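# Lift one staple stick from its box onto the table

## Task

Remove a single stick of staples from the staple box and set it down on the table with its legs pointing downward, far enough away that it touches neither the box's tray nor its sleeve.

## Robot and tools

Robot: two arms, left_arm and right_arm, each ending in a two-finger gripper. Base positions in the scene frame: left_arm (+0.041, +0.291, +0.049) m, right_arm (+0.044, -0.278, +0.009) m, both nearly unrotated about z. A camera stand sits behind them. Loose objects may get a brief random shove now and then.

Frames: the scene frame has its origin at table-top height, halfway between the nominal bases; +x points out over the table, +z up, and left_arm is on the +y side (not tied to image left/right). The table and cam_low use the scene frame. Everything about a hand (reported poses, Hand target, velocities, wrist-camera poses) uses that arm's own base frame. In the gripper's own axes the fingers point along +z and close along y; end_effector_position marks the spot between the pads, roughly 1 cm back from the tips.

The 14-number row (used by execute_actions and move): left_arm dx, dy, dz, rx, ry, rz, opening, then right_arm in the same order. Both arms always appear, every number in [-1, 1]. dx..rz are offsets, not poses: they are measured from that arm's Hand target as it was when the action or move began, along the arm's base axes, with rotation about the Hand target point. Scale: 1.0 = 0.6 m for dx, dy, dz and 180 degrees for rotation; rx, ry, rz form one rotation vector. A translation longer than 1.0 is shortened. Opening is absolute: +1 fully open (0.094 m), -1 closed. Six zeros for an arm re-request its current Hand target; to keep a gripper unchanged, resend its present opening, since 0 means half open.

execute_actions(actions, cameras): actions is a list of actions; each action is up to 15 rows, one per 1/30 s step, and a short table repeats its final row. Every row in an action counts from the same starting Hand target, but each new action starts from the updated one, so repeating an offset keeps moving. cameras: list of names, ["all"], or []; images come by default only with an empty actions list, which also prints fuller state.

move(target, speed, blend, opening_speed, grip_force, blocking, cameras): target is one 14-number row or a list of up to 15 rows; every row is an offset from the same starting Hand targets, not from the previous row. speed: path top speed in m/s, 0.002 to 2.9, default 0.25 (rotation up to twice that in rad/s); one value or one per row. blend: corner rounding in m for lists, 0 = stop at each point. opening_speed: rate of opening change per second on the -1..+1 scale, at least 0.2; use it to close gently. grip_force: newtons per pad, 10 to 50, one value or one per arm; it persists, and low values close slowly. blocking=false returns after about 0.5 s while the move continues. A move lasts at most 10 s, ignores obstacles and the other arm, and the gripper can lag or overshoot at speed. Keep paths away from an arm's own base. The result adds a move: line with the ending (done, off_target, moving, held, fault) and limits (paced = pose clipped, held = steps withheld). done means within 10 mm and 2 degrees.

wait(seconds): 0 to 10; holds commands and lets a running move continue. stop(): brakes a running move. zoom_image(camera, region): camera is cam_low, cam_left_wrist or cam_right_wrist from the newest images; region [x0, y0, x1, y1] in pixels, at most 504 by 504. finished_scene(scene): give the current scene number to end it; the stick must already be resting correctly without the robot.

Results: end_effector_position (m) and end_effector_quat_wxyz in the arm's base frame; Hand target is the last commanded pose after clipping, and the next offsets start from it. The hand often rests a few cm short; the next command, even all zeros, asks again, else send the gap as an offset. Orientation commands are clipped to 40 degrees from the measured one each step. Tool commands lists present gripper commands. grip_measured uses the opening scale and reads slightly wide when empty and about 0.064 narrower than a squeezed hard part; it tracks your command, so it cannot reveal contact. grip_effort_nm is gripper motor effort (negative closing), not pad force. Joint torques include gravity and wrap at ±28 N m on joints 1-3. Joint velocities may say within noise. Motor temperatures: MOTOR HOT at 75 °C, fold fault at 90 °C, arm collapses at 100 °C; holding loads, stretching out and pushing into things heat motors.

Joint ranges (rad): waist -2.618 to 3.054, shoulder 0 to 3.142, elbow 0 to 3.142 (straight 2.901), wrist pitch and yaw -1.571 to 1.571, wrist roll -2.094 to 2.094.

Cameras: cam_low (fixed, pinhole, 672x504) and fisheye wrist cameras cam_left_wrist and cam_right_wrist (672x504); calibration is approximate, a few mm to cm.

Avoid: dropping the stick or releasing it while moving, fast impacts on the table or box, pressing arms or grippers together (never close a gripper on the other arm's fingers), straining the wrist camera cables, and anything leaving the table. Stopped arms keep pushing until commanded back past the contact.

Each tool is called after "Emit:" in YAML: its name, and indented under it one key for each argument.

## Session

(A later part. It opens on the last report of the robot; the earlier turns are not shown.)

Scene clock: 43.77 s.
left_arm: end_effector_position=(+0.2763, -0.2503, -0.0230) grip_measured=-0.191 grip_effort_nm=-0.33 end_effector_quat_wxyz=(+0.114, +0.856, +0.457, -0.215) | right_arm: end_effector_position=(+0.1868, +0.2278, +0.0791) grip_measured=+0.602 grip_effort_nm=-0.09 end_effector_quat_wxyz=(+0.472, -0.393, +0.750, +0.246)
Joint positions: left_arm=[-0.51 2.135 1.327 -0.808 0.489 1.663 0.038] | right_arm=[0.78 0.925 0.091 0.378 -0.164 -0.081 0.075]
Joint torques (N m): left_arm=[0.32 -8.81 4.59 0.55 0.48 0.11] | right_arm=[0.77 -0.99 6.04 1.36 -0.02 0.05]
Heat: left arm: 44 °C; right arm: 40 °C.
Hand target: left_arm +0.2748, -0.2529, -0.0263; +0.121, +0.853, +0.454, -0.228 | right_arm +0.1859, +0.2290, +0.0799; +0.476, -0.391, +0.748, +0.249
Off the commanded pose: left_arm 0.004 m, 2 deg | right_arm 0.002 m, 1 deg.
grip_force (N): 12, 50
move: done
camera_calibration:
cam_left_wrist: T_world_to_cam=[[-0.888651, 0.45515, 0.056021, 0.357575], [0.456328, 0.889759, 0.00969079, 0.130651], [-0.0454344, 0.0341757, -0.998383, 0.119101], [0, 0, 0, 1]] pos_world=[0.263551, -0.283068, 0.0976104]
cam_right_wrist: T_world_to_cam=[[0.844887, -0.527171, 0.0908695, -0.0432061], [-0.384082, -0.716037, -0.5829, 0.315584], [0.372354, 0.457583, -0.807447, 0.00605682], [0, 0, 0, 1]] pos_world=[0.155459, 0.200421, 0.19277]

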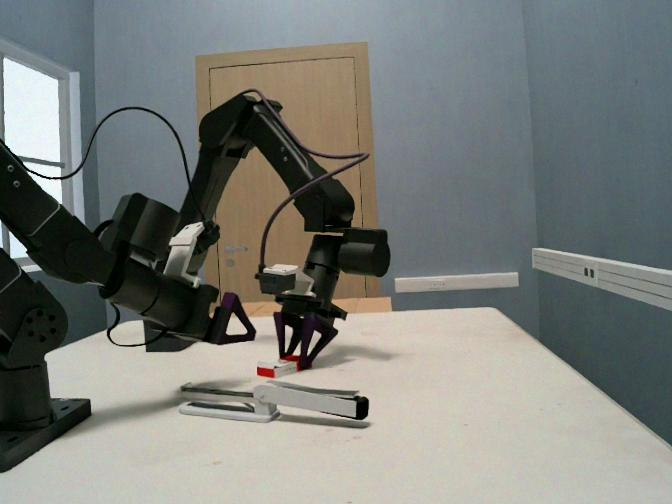

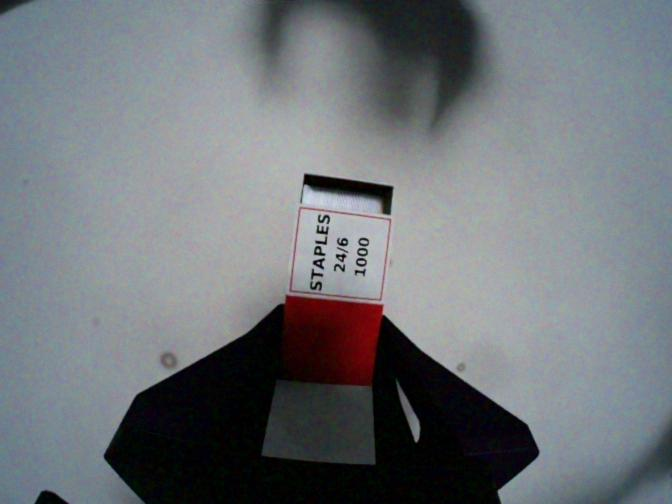

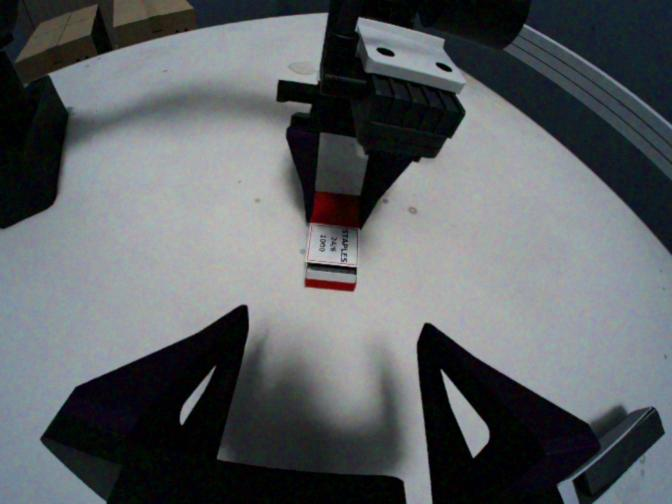

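Emit:
move:
  target: [0,0,0,0,0,0,-0.22,0.0368,0.0618,-0.0735,0,0,0,0.3]
  speed: 0.1
  cameras: ["all"]

Emit:
zoom_image:
  camera: "cam_right_wrist"
  region: [230, 200, 450, 350]

Emit:
zoom_image:
  camera: "cam_low"
  region: [200, 300, 340, 390]

Scene clock: 46.67 s.
left_arm: end_effector_position=(+0.2763, -0.2503, -0.0230) grip_measured=-0.191 grip_effort_nm=-0.33 end_effector_quat_wxyz=(+0.114, +0.856, +0.457, -0.215) | right_arm: end_effector_position=(+0.2039, +0.2588, +0.0285) grip_measured=+0.302 grip_effort_nm=-0.09 end_effector_quat_wxyz=(+0.464, -0.395, +0.755, +0.243)
Joint positions: left_arm=[-0.51 2.135 1.327 -0.808 0.489 1.663 0.038] | right_arm=[0.841 1.612 0.105 1.037 -0.11 -0.055 0.061]
Joint torques (N m): left_arm=[0.34 -8.81 4.6 0.56 0.48 0.11] | right_arm=[0.77 -3.74 5.24 1.43 0 0.05]
Heat: left arm: 44 °C; right arm: 41 °C.
Hand target: left_arm +0.2748, -0.2529, -0.0263; +0.121, +0.853, +0.454, -0.228 | right_arm +0.2079, +0.2660, +0.0358; +0.476, -0.391, +0.748, +0.249
Off the commanded pose: left_arm 0.004 m, 2 deg | right_arm 0.011 m, 2 deg.
grip_force (N): 12, 50
move: off_target (right_arm)
camera_calibration:
cam_left_wrist: T_world_to_cam=[[-0.888651, 0.45515, 0.056021, 0.357575], [0.456328, 0.889759, 0.00969079, 0.130651], [-0.0454344, 0.0341757, -0.998383, 0.119101], [0, 0, 0, 1]] pos_world=[0.263551, -0.283068, 0.0976104]
cam_right_wrist: T_world_to_cam=[[0.845935, -0.525885, 0.08854, -0.0371306], [-0.390952, -0.724467, -0.567719, 0.317982], [0.362699, 0.445638, -0.818447, -0.0498892], [0, 0, 0, 1]] pos_world=[0.173821, 0.233074, 0.14298]

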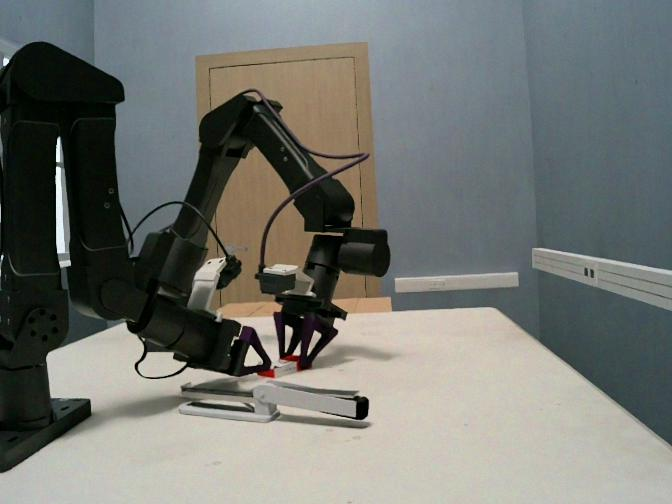

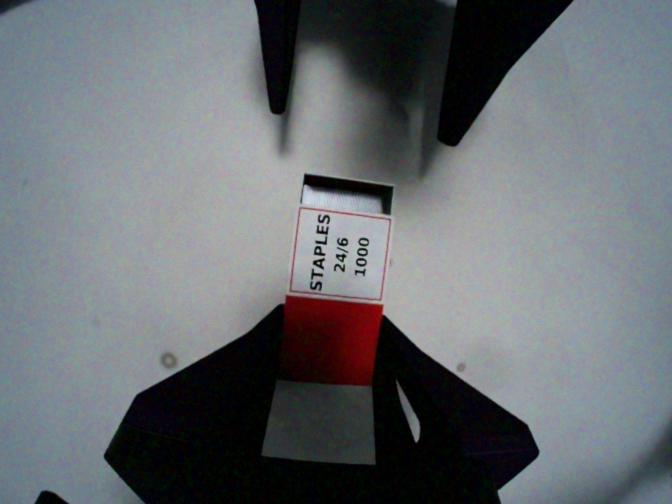

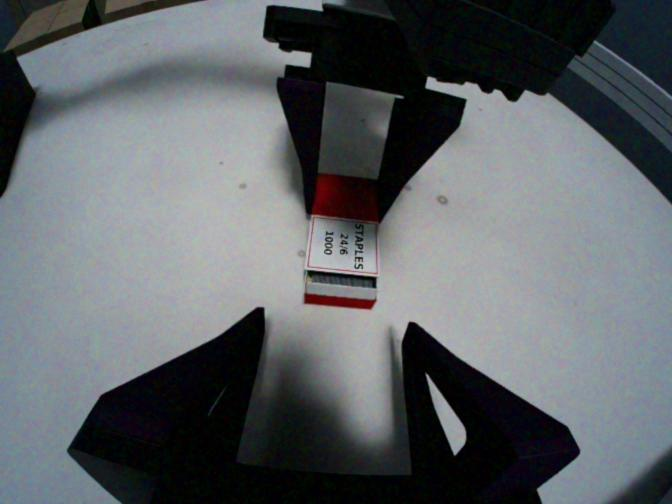

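Scaled by 2.291 from the camera's 672x504 image, which has a finer 960x720 frame.

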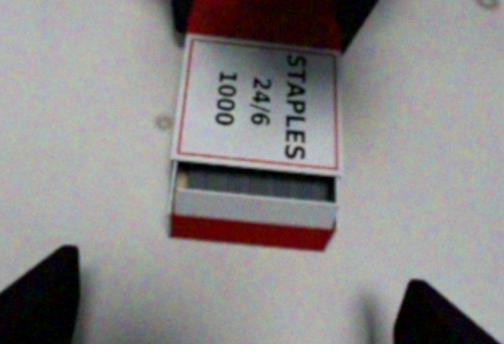

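Scaled by 3.600 from the camera's 672x504 image, which has a finer 960x720 frame.

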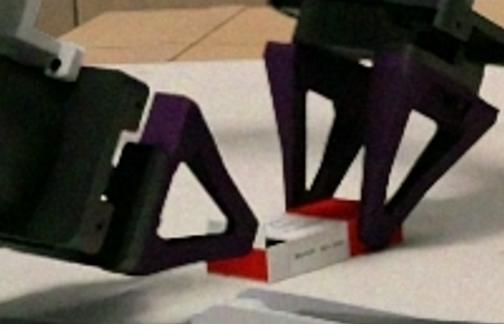

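Emit:
move:
  target: [0,0,0,0,0,0,-0.22,0.0143,0.0205,-0.02,0,0,0,0.2]
  speed: 0.05
  cameras: ["all"]

Emit:
zoom_image:
  camera: "cam_low"
  region: [220, 320, 320, 390]

Emit:
zoom_image:
  camera: "cam_right_wrist"
  region: [230, 200, 450, 350]

Scene clock: 48.47 s.
left_arm: end_effector_position=(+0.2763, -0.2503, -0.0230) grip_measured=-0.191 grip_effort_nm=-0.33 end_effector_quat_wxyz=(+0.114, +0.856, +0.457, -0.215) | right_arm: end_effector_position=(+0.2135, +0.2719, +0.0183) grip_measured=+0.202 grip_effort_nm=-0.09 end_effector_quat_wxyz=(+0.466, -0.394, +0.754, +0.243)
Joint positions: left_arm=[-0.51 2.135 1.327 -0.808 0.489 1.663 0.038] | right_arm=[0.849 1.766 0.158 1.143 -0.102 -0.052 0.056]
Joint torques (N m): left_arm=[0.34 -8.81 4.6 0.56 0.48 0.11] | right_arm=[0.77 -4.52 4.44 1.44 0.01 0.05]
Heat: left arm: 44 °C; right arm: 41 °C.
Hand target: left_arm +0.2748, -0.2529, -0.0263; +0.121, +0.853, +0.454, -0.228 | right_arm +0.2166, +0.2784, +0.0239; +0.476, -0.391, +0.747, +0.249
Off the commanded pose: left_arm 0.004 m, 2 deg | right_arm 0.009 m, 1 deg.
grip_force (N): 12, 50
move: done
camera_calibration:
cam_left_wrist: T_world_to_cam=[[-0.888651, 0.45515, 0.056021, 0.357575], [0.456328, 0.889759, 0.00969079, 0.130651], [-0.0454344, 0.0341757, -0.998383, 0.119101], [0, 0, 0, 1]] pos_world=[0.263551, -0.283068, 0.0976104]
cam_right_wrist: T_world_to_cam=[[0.845678, -0.526081, 0.0898211, -0.0374011], [-0.388918, -0.722733, -0.571314, 0.324621], [0.365474, 0.448215, -0.815801, -0.068819], [0, 0, 0, 1]] pos_world=[0.183032, 0.245784, 0.132677]

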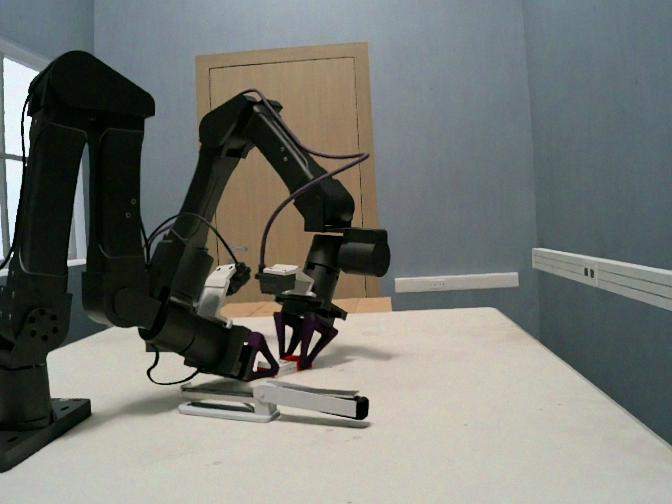

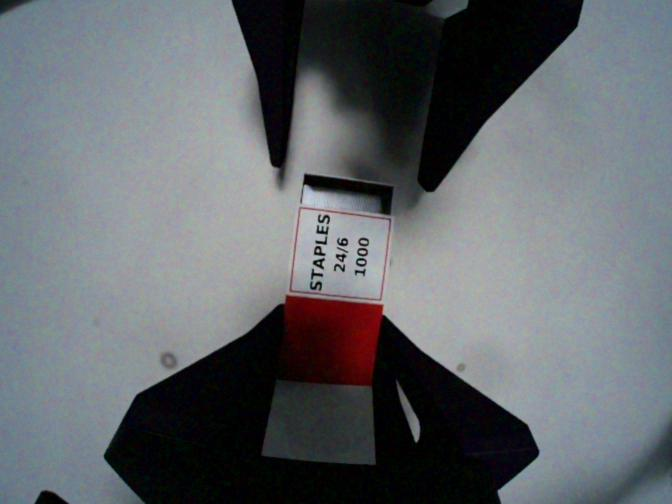

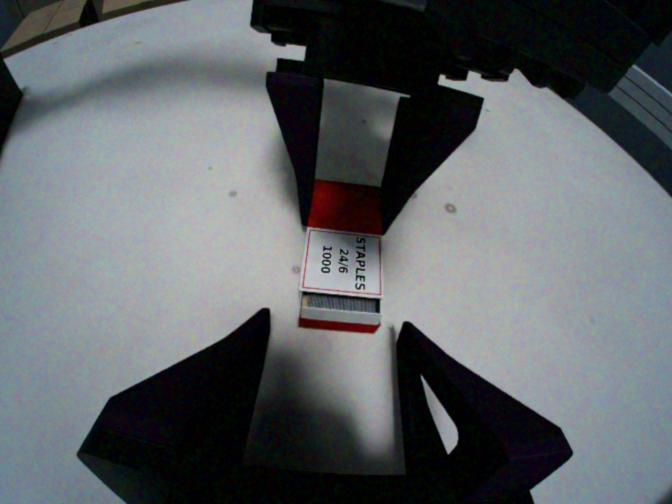

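Scaled by 5.040 from the camera's 672x504 image, which has a finer 960x720 frame.

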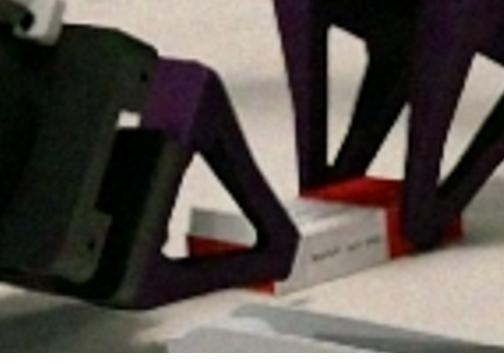

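Scaled by 2.291 from the camera's 672x504 image, which has a finer 960x720 frame.

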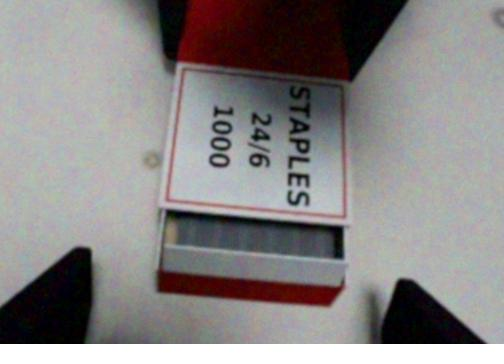

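Emit:
move:
  target: [0,0,0,0,0,0,-0.22,0.0148,0.0175,-0.0138,0,0,0,0.2]
  speed: 0.04
  cameras: ["all"]

Emit:
zoom_image:
  camera: "cam_low"
  region: [220, 320, 320, 390]

Emit:
zoom_image:
  camera: "cam_right_wrist"
  region: [230, 240, 450, 390]

Emit:
zoom_image:
  camera: "cam_left_wrist"
  region: [250, 130, 450, 310]

Scene clock: 50.03 s.
left_arm: end_effector_position=(+0.2764, -0.2503, -0.0229) grip_measured=-0.191 grip_effort_nm=-0.33 end_effector_quat_wxyz=(+0.114, +0.856, +0.457, -0.215) | right_arm: end_effector_position=(+0.2231, +0.2827, +0.0111) grip_measured=+0.202 grip_effort_nm=-0.09 end_effector_quat_wxyz=(+0.467, -0.393, +0.753, +0.244)
Joint positions: left_arm=[-0.509 2.135 1.327 -0.808 0.489 1.663 0.038] | right_arm=[0.849 1.861 0.212 1.186 -0.101 -0.05 0.056]
Joint torques (N m): left_arm=[0.29 -8.81 4.6 0.55 0.48 0.11] | right_arm=[0.84 -5.18 4.11 1.41 0 0.03]
Heat: left arm: 44 °C; right arm: 41 °C.
Hand target: left_arm +0.2748, -0.2530, -0.0262; +0.121, +0.853, +0.454, -0.228 | right_arm +0.2254, +0.2889, +0.0155; +0.476, -0.391, +0.747, +0.249
Off the commanded pose: left_arm 0.004 m, 2 deg | right_arm 0.008 m, 1 deg.
grip_force (N): 12, 50
move: done
camera_calibration:
cam_left_wrist: T_world_to_cam=[[-0.888685, 0.455149, 0.0554764, 0.357762], [0.456291, 0.889782, 0.00929462, 0.130524], [-0.0451315, 0.0335734, -0.998417, 0.118959], [0, 0, 0, 1]] pos_world=[0.26375, -0.282967, 0.0977102]
cam_right_wrist: T_world_to_cam=[[0.844884, -0.527585, 0.0884598, -0.0385413], [-0.389676, -0.720261, -0.573914, 0.331581], [0.366503, 0.45042, -0.814124, -0.0839323], [0, 0, 0, 1]] pos_world=[0.192533, 0.256296, 0.125377]

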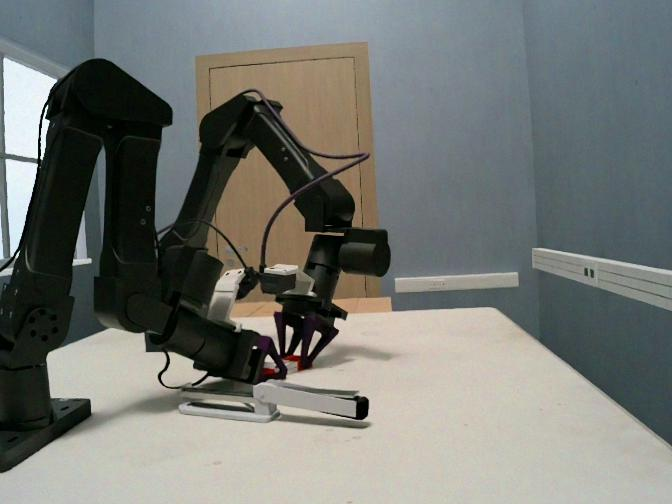

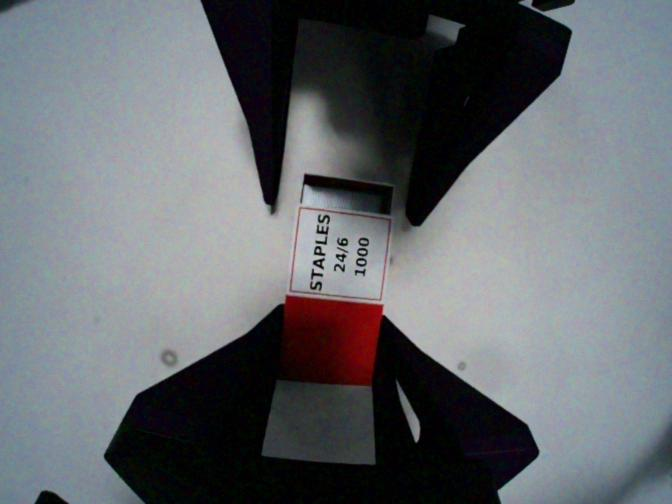

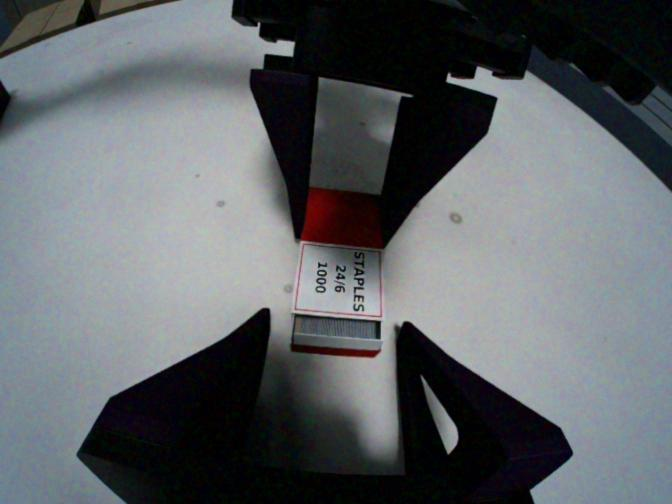

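Scaled by 5.040 from the camera's 672x504 image, which has a finer 960x720 frame.

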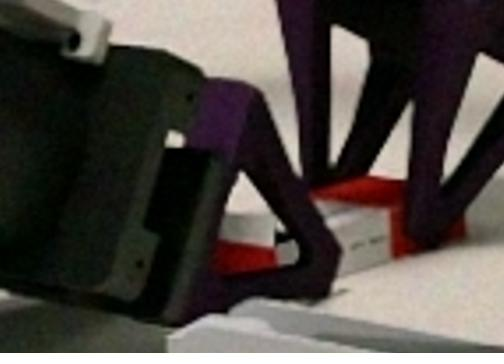

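Scaled by 2.291 from the camera's 672x504 image, which has a finer 960x720 frame.

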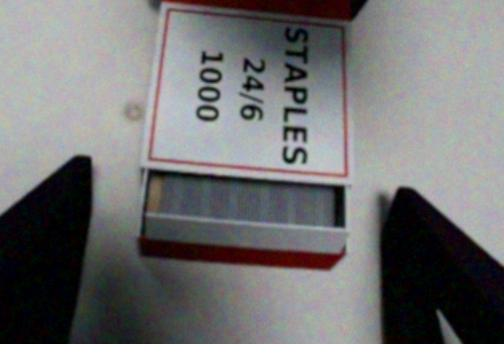

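Scaled by 2.520 from the camera's 672x504 image, which has a finer 960x720 frame.

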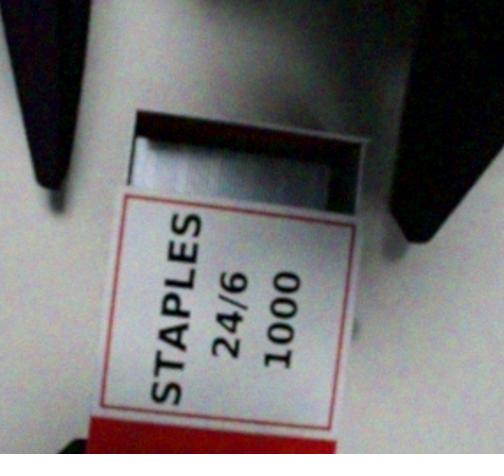

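Emit:
move:
  target: [0,0,0,0,0,0,-0.22,-0.0057,-0.0082,0,0,0,0,0.1]
  speed: 0.04
  cameras: ["cam_left_wrist"]

Emit:
zoom_image:
  camera: "cam_left_wrist"
  region: [250, 130, 450, 310]

Scene clock: 51.33 s.
left_arm: end_effector_position=(+0.2764, -0.2503, -0.0229) grip_measured=-0.191 grip_effort_nm=-0.33 end_effector_quat_wxyz=(+0.114, +0.856, +0.457, -0.215) | right_arm: end_effector_position=(+0.2241, +0.2839, +0.0144) grip_measured=+0.102 grip_effort_nm=-0.09 end_effector_quat_wxyz=(+0.473, -0.392, +0.750, +0.246)
Joint positions: left_arm=[-0.509 2.135 1.327 -0.808 0.489 1.663 0.038] | right_arm=[0.849 1.861 0.212 1.201 -0.101 -0.05 0.052]
Joint torques (N m): left_arm=[0.29 -8.8 4.59 0.55 0.48 0.11] | right_arm=[0.55 -5.75 2.15 1.35 -0.02 0.02]
Heat: left arm: 43 °C; right arm: 41 °C.
Hand target: left_arm +0.2748, -0.2530, -0.0262; +0.121, +0.853, +0.454, -0.228 | right_arm +0.2220, +0.2839, +0.0155; +0.476, -0.391, +0.748, +0.249
Off the commanded pose: left_arm 0.005 m, 2 deg | right_arm 0.002 m, 0 deg.
grip_force (N): 12, 50
move: done
camera_calibration:
cam_left_wrist: T_world_to_cam=[[-0.888685, 0.455149, 0.0554764, 0.357762], [0.456291, 0.889782, 0.00929462, 0.130524], [-0.0451315, 0.0335734, -0.998417, 0.118959], [0, 0, 0, 1]] pos_world=[0.26375, -0.282967, 0.0977102]
Images, in order (width x height): cam_left_wrist 672x504.

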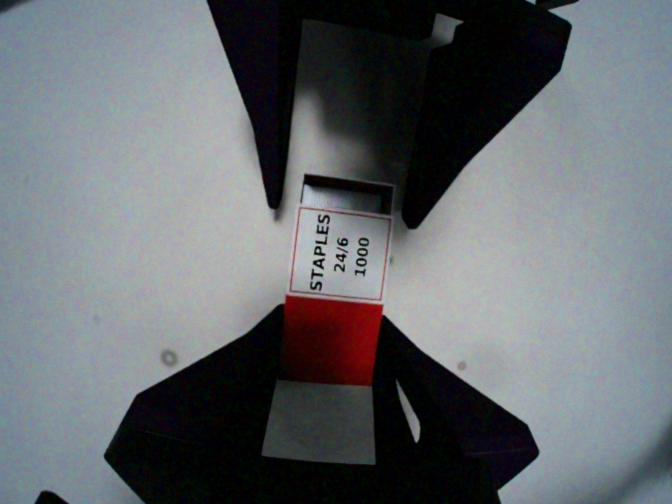

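Scaled by 2.520 from the camera's 672x504 image, which has a finer 960x720 frame.

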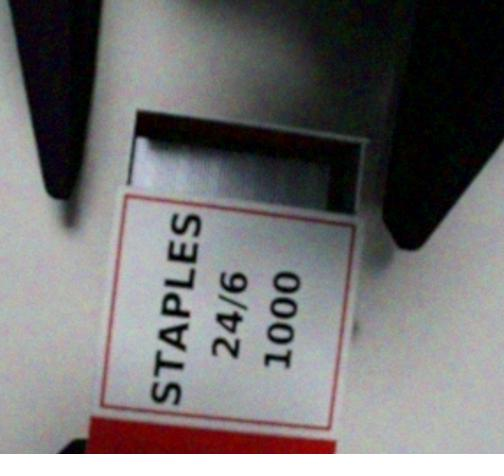

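Emit:
move:
  target:
    - [0,0,0,0,0,0,-0.22,-0.0153,-0.0218,0.003,0,0,0,0.1]
    - [0,0,0,0,0,0,-0.22,0.0025,0.0035,-0.001,0,0,0,0.1]
  speed: 0.04
  cameras: ["cam_left_wrist"]

Emit:
zoom_image:
  camera: "cam_left_wrist"
  region: [250, 130, 450, 310]

Scene clock: 53.37 s.
left_arm: end_effector_position=(+0.2764, -0.2503, -0.0229) grip_measured=-0.191 grip_effort_nm=-0.33 end_effector_quat_wxyz=(+0.114, +0.856, +0.457, -0.215) | right_arm: end_effector_position=(+0.2227, +0.2823, +0.0154) grip_measured=+0.102 grip_effort_nm=-0.09 end_effector_quat_wxyz=(+0.476, -0.391, +0.748, +0.248)
Joint positions: left_arm=[-0.509 2.135 1.327 -0.808 0.489 1.663 0.038] | right_arm=[0.849 1.863 0.2 1.222 -0.101 -0.049 0.052]
Joint torques (N m): left_arm=[0.29 -8.81 4.59 0.55 0.48 0.11] | right_arm=[0.69 -5.09 3.88 1.23 -0.01 0.02]
Heat: left arm: 43 °C; right arm: 41 °C.
Hand target: left_arm +0.2748, -0.2530, -0.0262; +0.121, +0.853, +0.454, -0.228 | right_arm +0.2234, +0.2860, +0.0149; +0.476, -0.391, +0.748, +0.249
Off the commanded pose: left_arm 0.005 m, 2 deg | right_arm 0.004 m, 0 deg.
grip_force (N): 12, 50
move: done
camera_calibration:
cam_left_wrist: T_world_to_cam=[[-0.888685, 0.455149, 0.0554764, 0.357762], [0.456291, 0.889782, 0.00929462, 0.130524], [-0.0451315, 0.0335734, -0.998417, 0.118959], [0, 0, 0, 1]] pos_world=[0.26375, -0.282967, 0.0977102]
Images, in order (width x height): cam_left_wrist 672x504.

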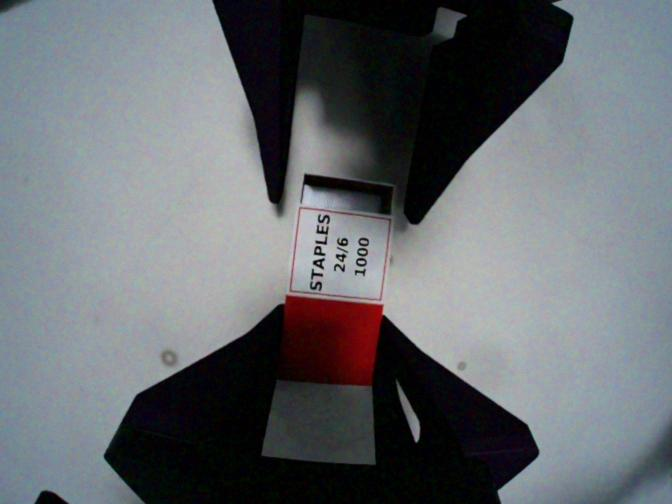

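Scaled by 2.520 from the camera's 672x504 image, which has a finer 960x720 frame.

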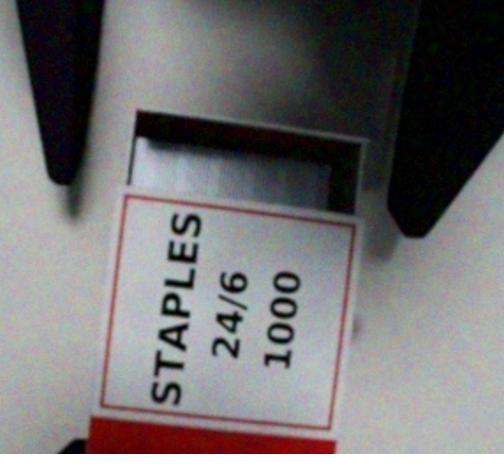

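Emit:
move:
  target:
    - [0,0,0,0,0,0,-0.22,-0.013,-0.0155,0.03,0,0,0.011,0.1]
    - [0,0,0,0,0,0,-0.22,-0.0015,0.001,0.0002,0,0,0.011,0.1]
  speed: 0.04
  cameras: ["cam_left_wrist","cam_low"]

Emit:
zoom_image:
  camera: "cam_left_wrist"
  region: [250, 130, 450, 310]

Emit:
zoom_image:
  camera: "cam_low"
  region: [220, 320, 320, 390]

Scene clock: 56.13 s.
left_arm: end_effector_position=(+0.2764, -0.2503, -0.0229) grip_measured=-0.191 grip_effort_nm=-0.33 end_effector_quat_wxyz=(+0.114, +0.856, +0.457, -0.215) | right_arm: end_effector_position=(+0.2195, +0.2822, +0.0109) grip_measured=+0.102 grip_effort_nm=-0.09 end_effector_quat_wxyz=(+0.463, -0.405, +0.747, +0.252)
Joint positions: left_arm=[-0.509 2.135 1.327 -0.808 0.489 1.663 0.038] | right_arm=[0.834 1.86 0.203 1.192 -0.144 -0.069 0.052]
Joint torques (N m): left_arm=[0.29 -8.81 4.6 0.55 0.48 0.11] | right_arm=[-0.02 -5.07 3.85 1.41 -0.12 -0.03]
Heat: left arm: 43 °C; right arm: 41 °C.
Hand target: left_arm +0.2748, -0.2530, -0.0262; +0.121, +0.853, +0.454, -0.228 | right_arm +0.2226, +0.2866, +0.0150; +0.471, -0.404, +0.741, +0.257
Off the commanded pose: left_arm 0.005 m, 2 deg | right_arm 0.007 m, 1 deg.
grip_force (N): 12, 50
move: done
camera_calibration:
cam_left_wrist: T_world_to_cam=[[-0.888685, 0.455149, 0.0554764, 0.357762], [0.456291, 0.889782, 0.00929462, 0.130524], [-0.0451315, 0.0335734, -0.998417, 0.118959], [0, 0, 0, 1]] pos_world=[0.26375, -0.282967, 0.0977102]
Images, in order (width x height): cam_low 672x504, cam_left_wrist 672x504.

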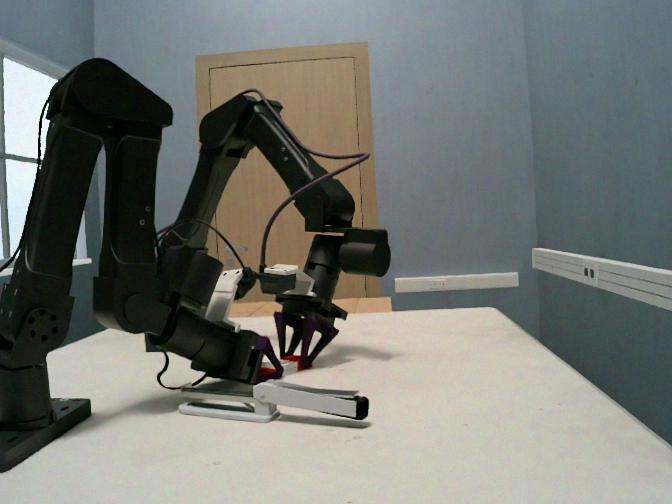

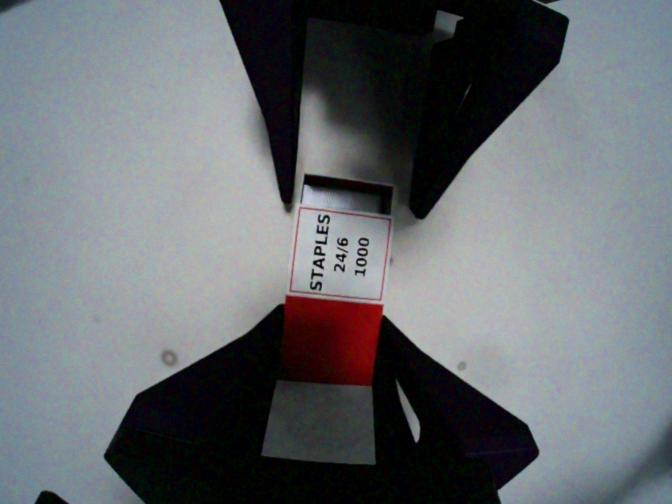

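Scaled by 2.520 from the camera's 672x504 image, which has a finer 960x720 frame.

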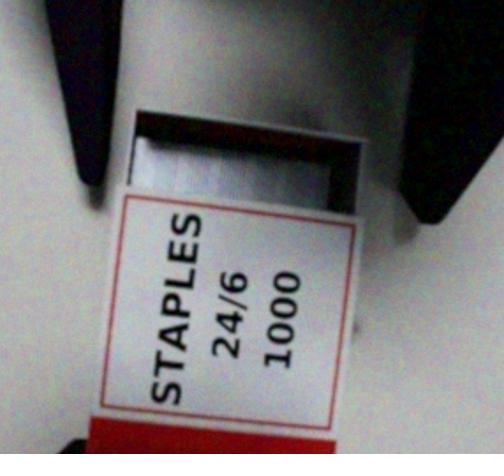

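Scaled by 5.040 from the camera's 672x504 image, which has a finer 960x720 frame.

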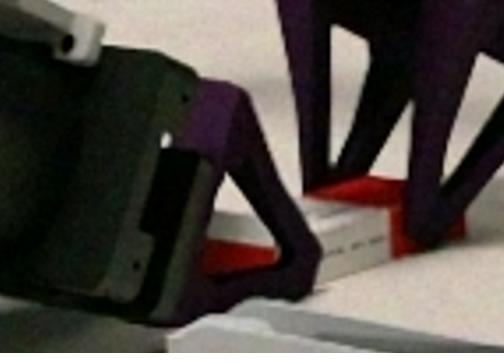

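Emit:
move:
  target:
    - [0,0,0,0,0,0,-0.22,-0.0079,-0.0188,0.03,0,0,0,0.1]
    - [0,0,0,0,0,0,-0.22,0.0035,-0.0024,0.0,0,0,0,0.1]
  speed: 0.04
  cameras: ["cam_left_wrist","cam_right_wrist"]

Emit:
zoom_image:
  camera: "cam_left_wrist"
  region: [250, 130, 450, 310]

Scene clock: 58.57 s.
left_arm: end_effector_position=(+0.2764, -0.2503, -0.0229) grip_measured=-0.191 grip_effort_nm=-0.33 end_effector_quat_wxyz=(+0.114, +0.856, +0.457, -0.215) | right_arm: end_effector_position=(+0.2217, +0.2807, +0.0111) grip_measured=+0.102 grip_effort_nm=-0.09 end_effector_quat_wxyz=(+0.463, -0.405, +0.747, +0.253)
Joint positions: left_arm=[-0.509 2.135 1.327 -0.808 0.489 1.663 0.038] | right_arm=[0.821 1.86 0.205 1.19 -0.156 -0.075 0.052]
Joint torques (N m): left_arm=[0.29 -8.81 4.59 0.55 0.48 0.11] | right_arm=[0.06 -5.08 3.88 1.38 -0.12 -0.02]
Heat: left arm: 43 °C; right arm: 41 °C.
Hand target: left_arm +0.2748, -0.2530, -0.0262; +0.121, +0.853, +0.454, -0.228 | right_arm +0.2247, +0.2853, +0.0151; +0.472, -0.404, +0.741, +0.257
Off the commanded pose: left_arm 0.005 m, 2 deg | right_arm 0.007 m, 1 deg.
grip_force (N): 12, 50
move: done
camera_calibration:
cam_left_wrist: T_world_to_cam=[[-0.888685, 0.455149, 0.0554764, 0.357762], [0.456291, 0.889782, 0.00929462, 0.130524], [-0.0451315, 0.0335734, -0.998417, 0.118959], [0, 0, 0, 1]] pos_world=[0.26375, -0.282967, 0.0977102]
cam_right_wrist: T_world_to_cam=[[0.861564, -0.500168, 0.0868323, -0.0498312], [-0.366604, -0.731336, -0.575108, 0.327563], [0.351154, 0.463659, -0.813456, -0.0828975], [0, 0, 0, 1]] pos_world=[0.192128, 0.253071, 0.125278]
Images, in order (width x height): cam_left_wrist 672x504, cam_right_wrist 672x504.

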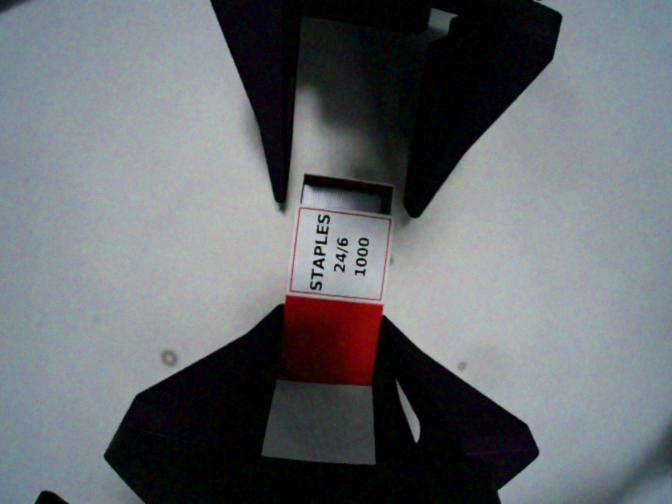

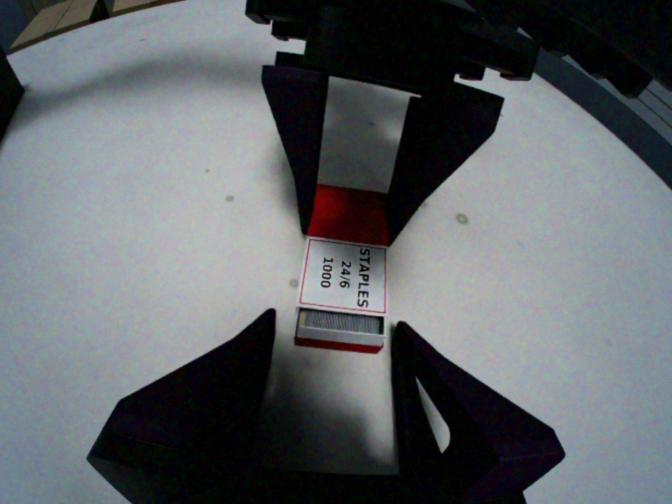

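Scaled by 2.520 from the camera's 672x504 image, which has a finer 960x720 frame.

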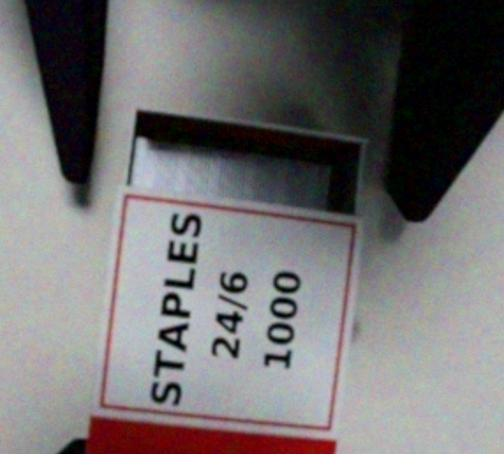

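Emit:
move:
  target: [0,0,0,0,0,0,-0.22,0,0,0,0,0,0,-0.2]
  opening_speed: 0.25
  grip_force: [15, 15]
  cameras: ["cam_left_wrist"]

Emit:
zoom_image:
  camera: "cam_left_wrist"
  region: [250, 130, 450, 310]

Scene clock: 60.60 s.
left_arm: end_effector_position=(+0.2764, -0.2503, -0.0229) grip_measured=-0.196 grip_effort_nm=-0.39 end_effector_quat_wxyz=(+0.114, +0.856, +0.457, -0.215) | right_arm: end_effector_position=(+0.2217, +0.2808, +0.0112) grip_measured=-0.198 grip_effort_nm=-0.10 end_effector_quat_wxyz=(+0.464, -0.405, +0.747, +0.253)
Joint positions: left_arm=[-0.509 2.135 1.327 -0.808 0.489 1.663 0.038] | right_arm=[0.821 1.86 0.205 1.191 -0.156 -0.075 0.038]
Joint torques (N m): left_arm=[0.29 -8.81 4.59 0.55 0.48 0.11] | right_arm=[0.06 -5.09 3.86 1.41 -0.11 -0.03]
Heat: left arm: 43 °C; right arm: 41 °C.
Hand target: left_arm +0.2748, -0.2530, -0.0262; +0.121, +0.853, +0.454, -0.228 | right_arm +0.2247, +0.2853, +0.0152; +0.472, -0.404, +0.740, +0.257
Off the commanded pose: left_arm 0.005 m, 2 deg | right_arm 0.007 m, 1 deg.
grip_force (N): 15, 15
move: done
camera_calibration:
cam_left_wrist: T_world_to_cam=[[-0.888685, 0.455149, 0.0554764, 0.357762], [0.456291, 0.889782, 0.00929462, 0.130524], [-0.0451315, 0.0335734, -0.998417, 0.118959], [0, 0, 0, 1]] pos_world=[0.26375, -0.282967, 0.0977102]
Images, in order (width x height): cam_left_wrist 672x504.

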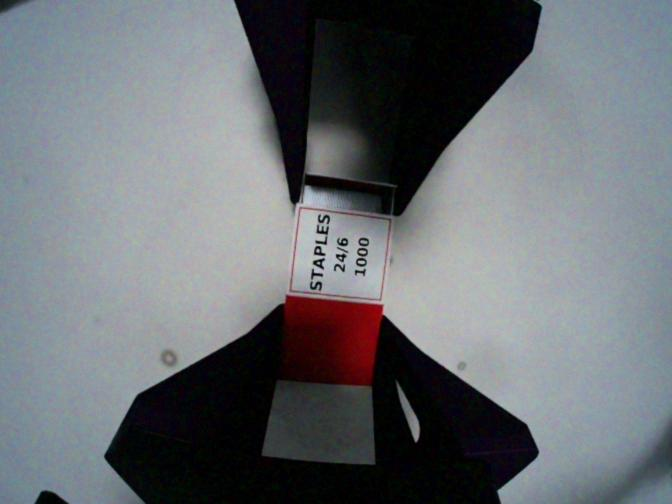

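Scaled by 2.520 from the camera's 672x504 image, which has a finer 960x720 frame.

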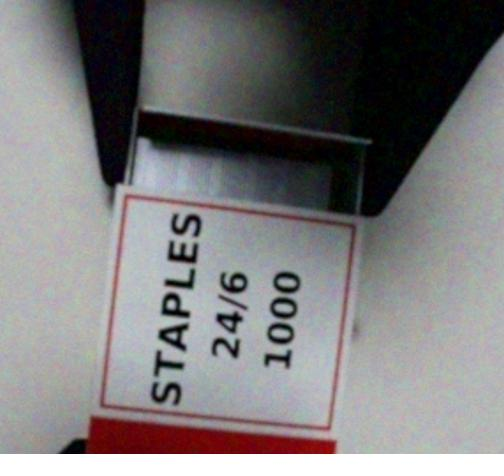

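Emit:
move:
  target: [0,0,0,0,0,0,-0.22,0,0,0,0,0,0,-0.28]
  opening_speed: 0.2
  cameras: ["cam_left_wrist"]

Emit:
zoom_image:
  camera: "cam_left_wrist"
  region: [250, 130, 450, 310]

Scene clock: 61.57 s.
left_arm: end_effector_position=(+0.2764, -0.2503, -0.0229) grip_measured=-0.196 grip_effort_nm=-0.39 end_effector_quat_wxyz=(+0.114, +0.856, +0.457, -0.215) | right_arm: end_effector_position=(+0.2217, +0.2808, +0.0112) grip_measured=-0.227 grip_effort_nm=-0.37 end_effector_quat_wxyz=(+0.464, -0.405, +0.747, +0.253)
Joint positions: left_arm=[-0.509 2.135 1.327 -0.808 0.489 1.663 0.038] | right_arm=[0.821 1.86 0.205 1.191 -0.156 -0.075 0.036]
Joint torques (N m): left_arm=[0.29 -8.81 4.59 0.55 0.48 0.11] | right_arm=[0.05 -5.08 3.86 1.4 -0.12 -0.02]
Heat: left arm: 43 °C; right arm: 41 °C.
Hand target: left_arm +0.2748, -0.2530, -0.0262; +0.121, +0.853, +0.454, -0.228 | right_arm +0.2247, +0.2853, +0.0151; +0.472, -0.404, +0.741, +0.257
Off the commanded pose: left_arm 0.005 m, 2 deg | right_arm 0.007 m, 1 deg.
grip_force (N): 15, 15
move: done
camera_calibration:
cam_left_wrist: T_world_to_cam=[[-0.888685, 0.455149, 0.0554764, 0.357762], [0.456291, 0.889782, 0.00929462, 0.130524], [-0.0451315, 0.0335734, -0.998417, 0.118959], [0, 0, 0, 1]] pos_world=[0.26375, -0.282967, 0.0977102]
Images, in order (width x height): cam_left_wrist 672x504.

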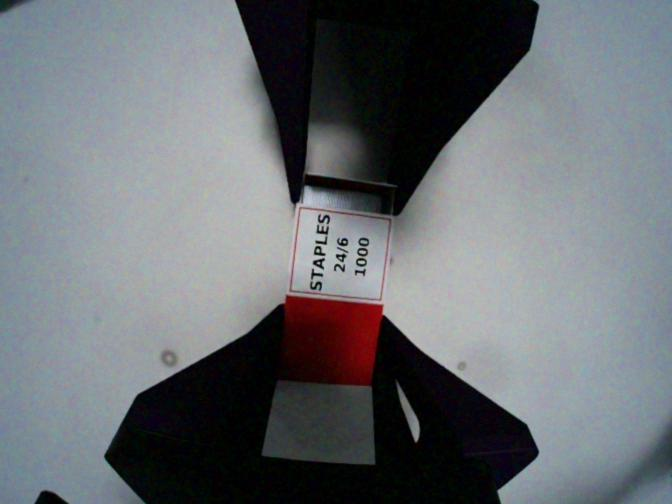

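Scaled by 2.520 from the camera's 672x504 image, which has a finer 960x720 frame.

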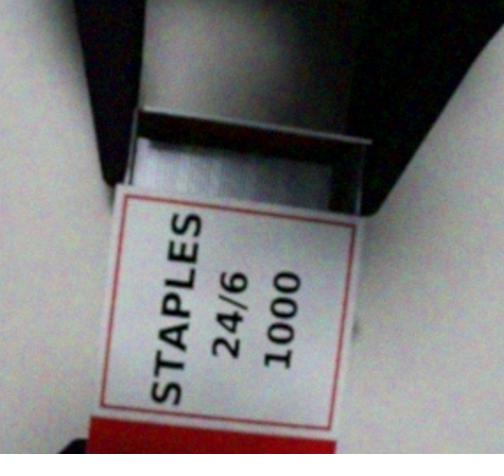

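Emit:
move:
  target: [0,0,0,0,0,0,-0.22,-0.0333,-0.0479,-0.005,0,0,0,-0.28]
  speed: 0.03
  cameras: ["all"]

Emit:
zoom_image:
  camera: "cam_left_wrist"
  region: [250, 100, 450, 310]

Scene clock: 63.47 s.
left_arm: end_effector_position=(+0.2761, -0.2509, -0.0226) grip_measured=-0.196 grip_effort_nm=-0.39 end_effector_quat_wxyz=(+0.115, +0.855, +0.456, -0.216) | right_arm: end_effector_position=(+0.2059, +0.2565, +0.0106) grip_measured=-0.227 grip_effort_nm=-0.37 end_effector_quat_wxyz=(+0.469, -0.401, +0.745, +0.252)
Joint positions: left_arm=[-0.51 2.135 1.327 -0.808 0.493 1.663 0.038] | right_arm=[0.799 1.86 0.086 1.319 -0.169 -0.083 0.036]
Joint torques (N m): left_arm=[0.32 -8.81 4.59 0.55 0.45 0.1] | right_arm=[-0.65 -4.63 1.68 1.43 -0.27 -0.08]
Heat: left arm: 43 °C; right arm: 41 °C.
Hand target: left_arm +0.2748, -0.2530, -0.0263; +0.121, +0.853, +0.454, -0.228 | right_arm +0.2048, +0.2565, +0.0121; +0.472, -0.404, +0.741, +0.257
Off the commanded pose: left_arm 0.004 m, 2 deg | right_arm 0.002 m, 1 deg.
grip_force (N): 15, 15
move: done
camera_calibration:
cam_left_wrist: T_world_to_cam=[[-0.888479, 0.455529, 0.0556656, 0.357688], [0.456501, 0.889706, 0.00547377, 0.131077], [-0.0470326, 0.0302748, -0.998434, 0.118927], [0, 0, 0, 1]] pos_world=[0.263555, -0.283158, 0.0981122]
cam_right_wrist: T_world_to_cam=[[0.857223, -0.506888, 0.0907327, -0.0456156], [-0.366562, -0.724416, -0.583827, 0.302107], [0.361663, 0.467211, -0.806792, -0.0697169], [0, 0, 0, 1]] pos_world=[0.175058, 0.228302, 0.12427]

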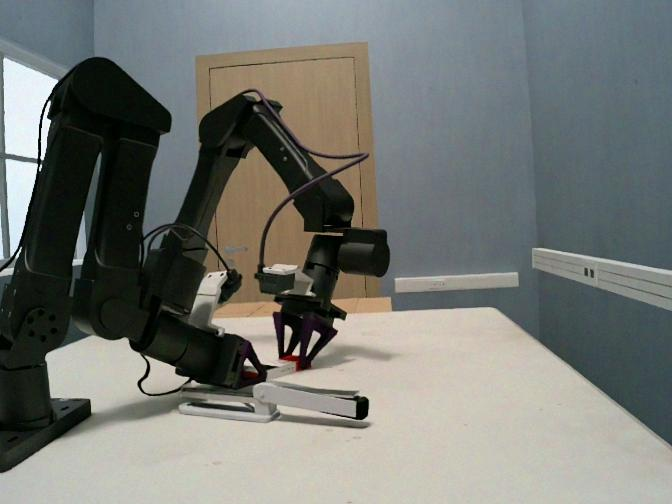

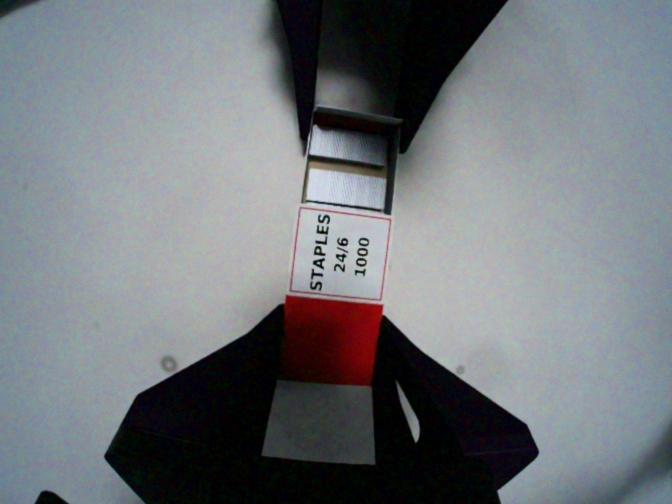

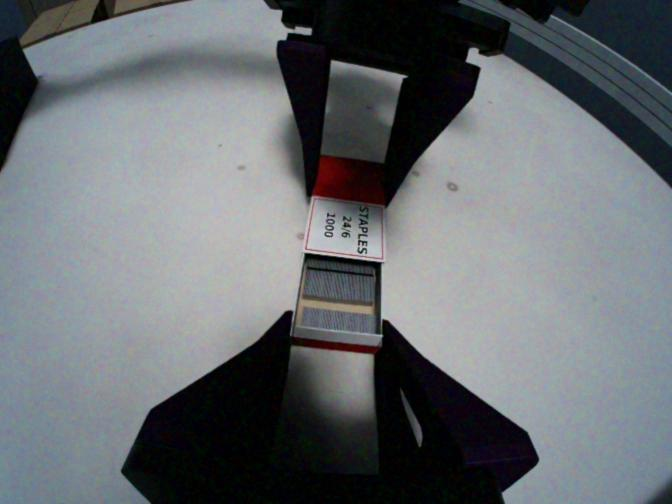

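Scaled by 2.400 from the camera's 672x504 image, which has a finer 960x720 frame.

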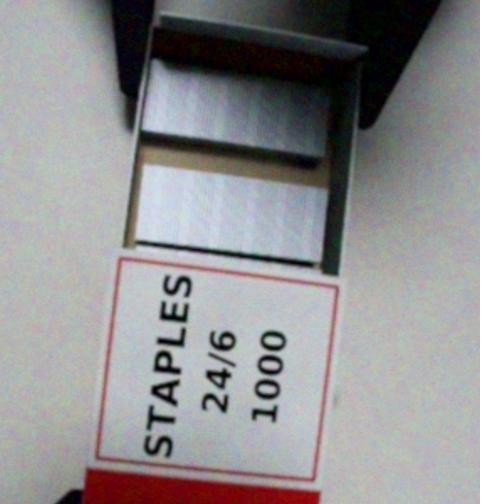

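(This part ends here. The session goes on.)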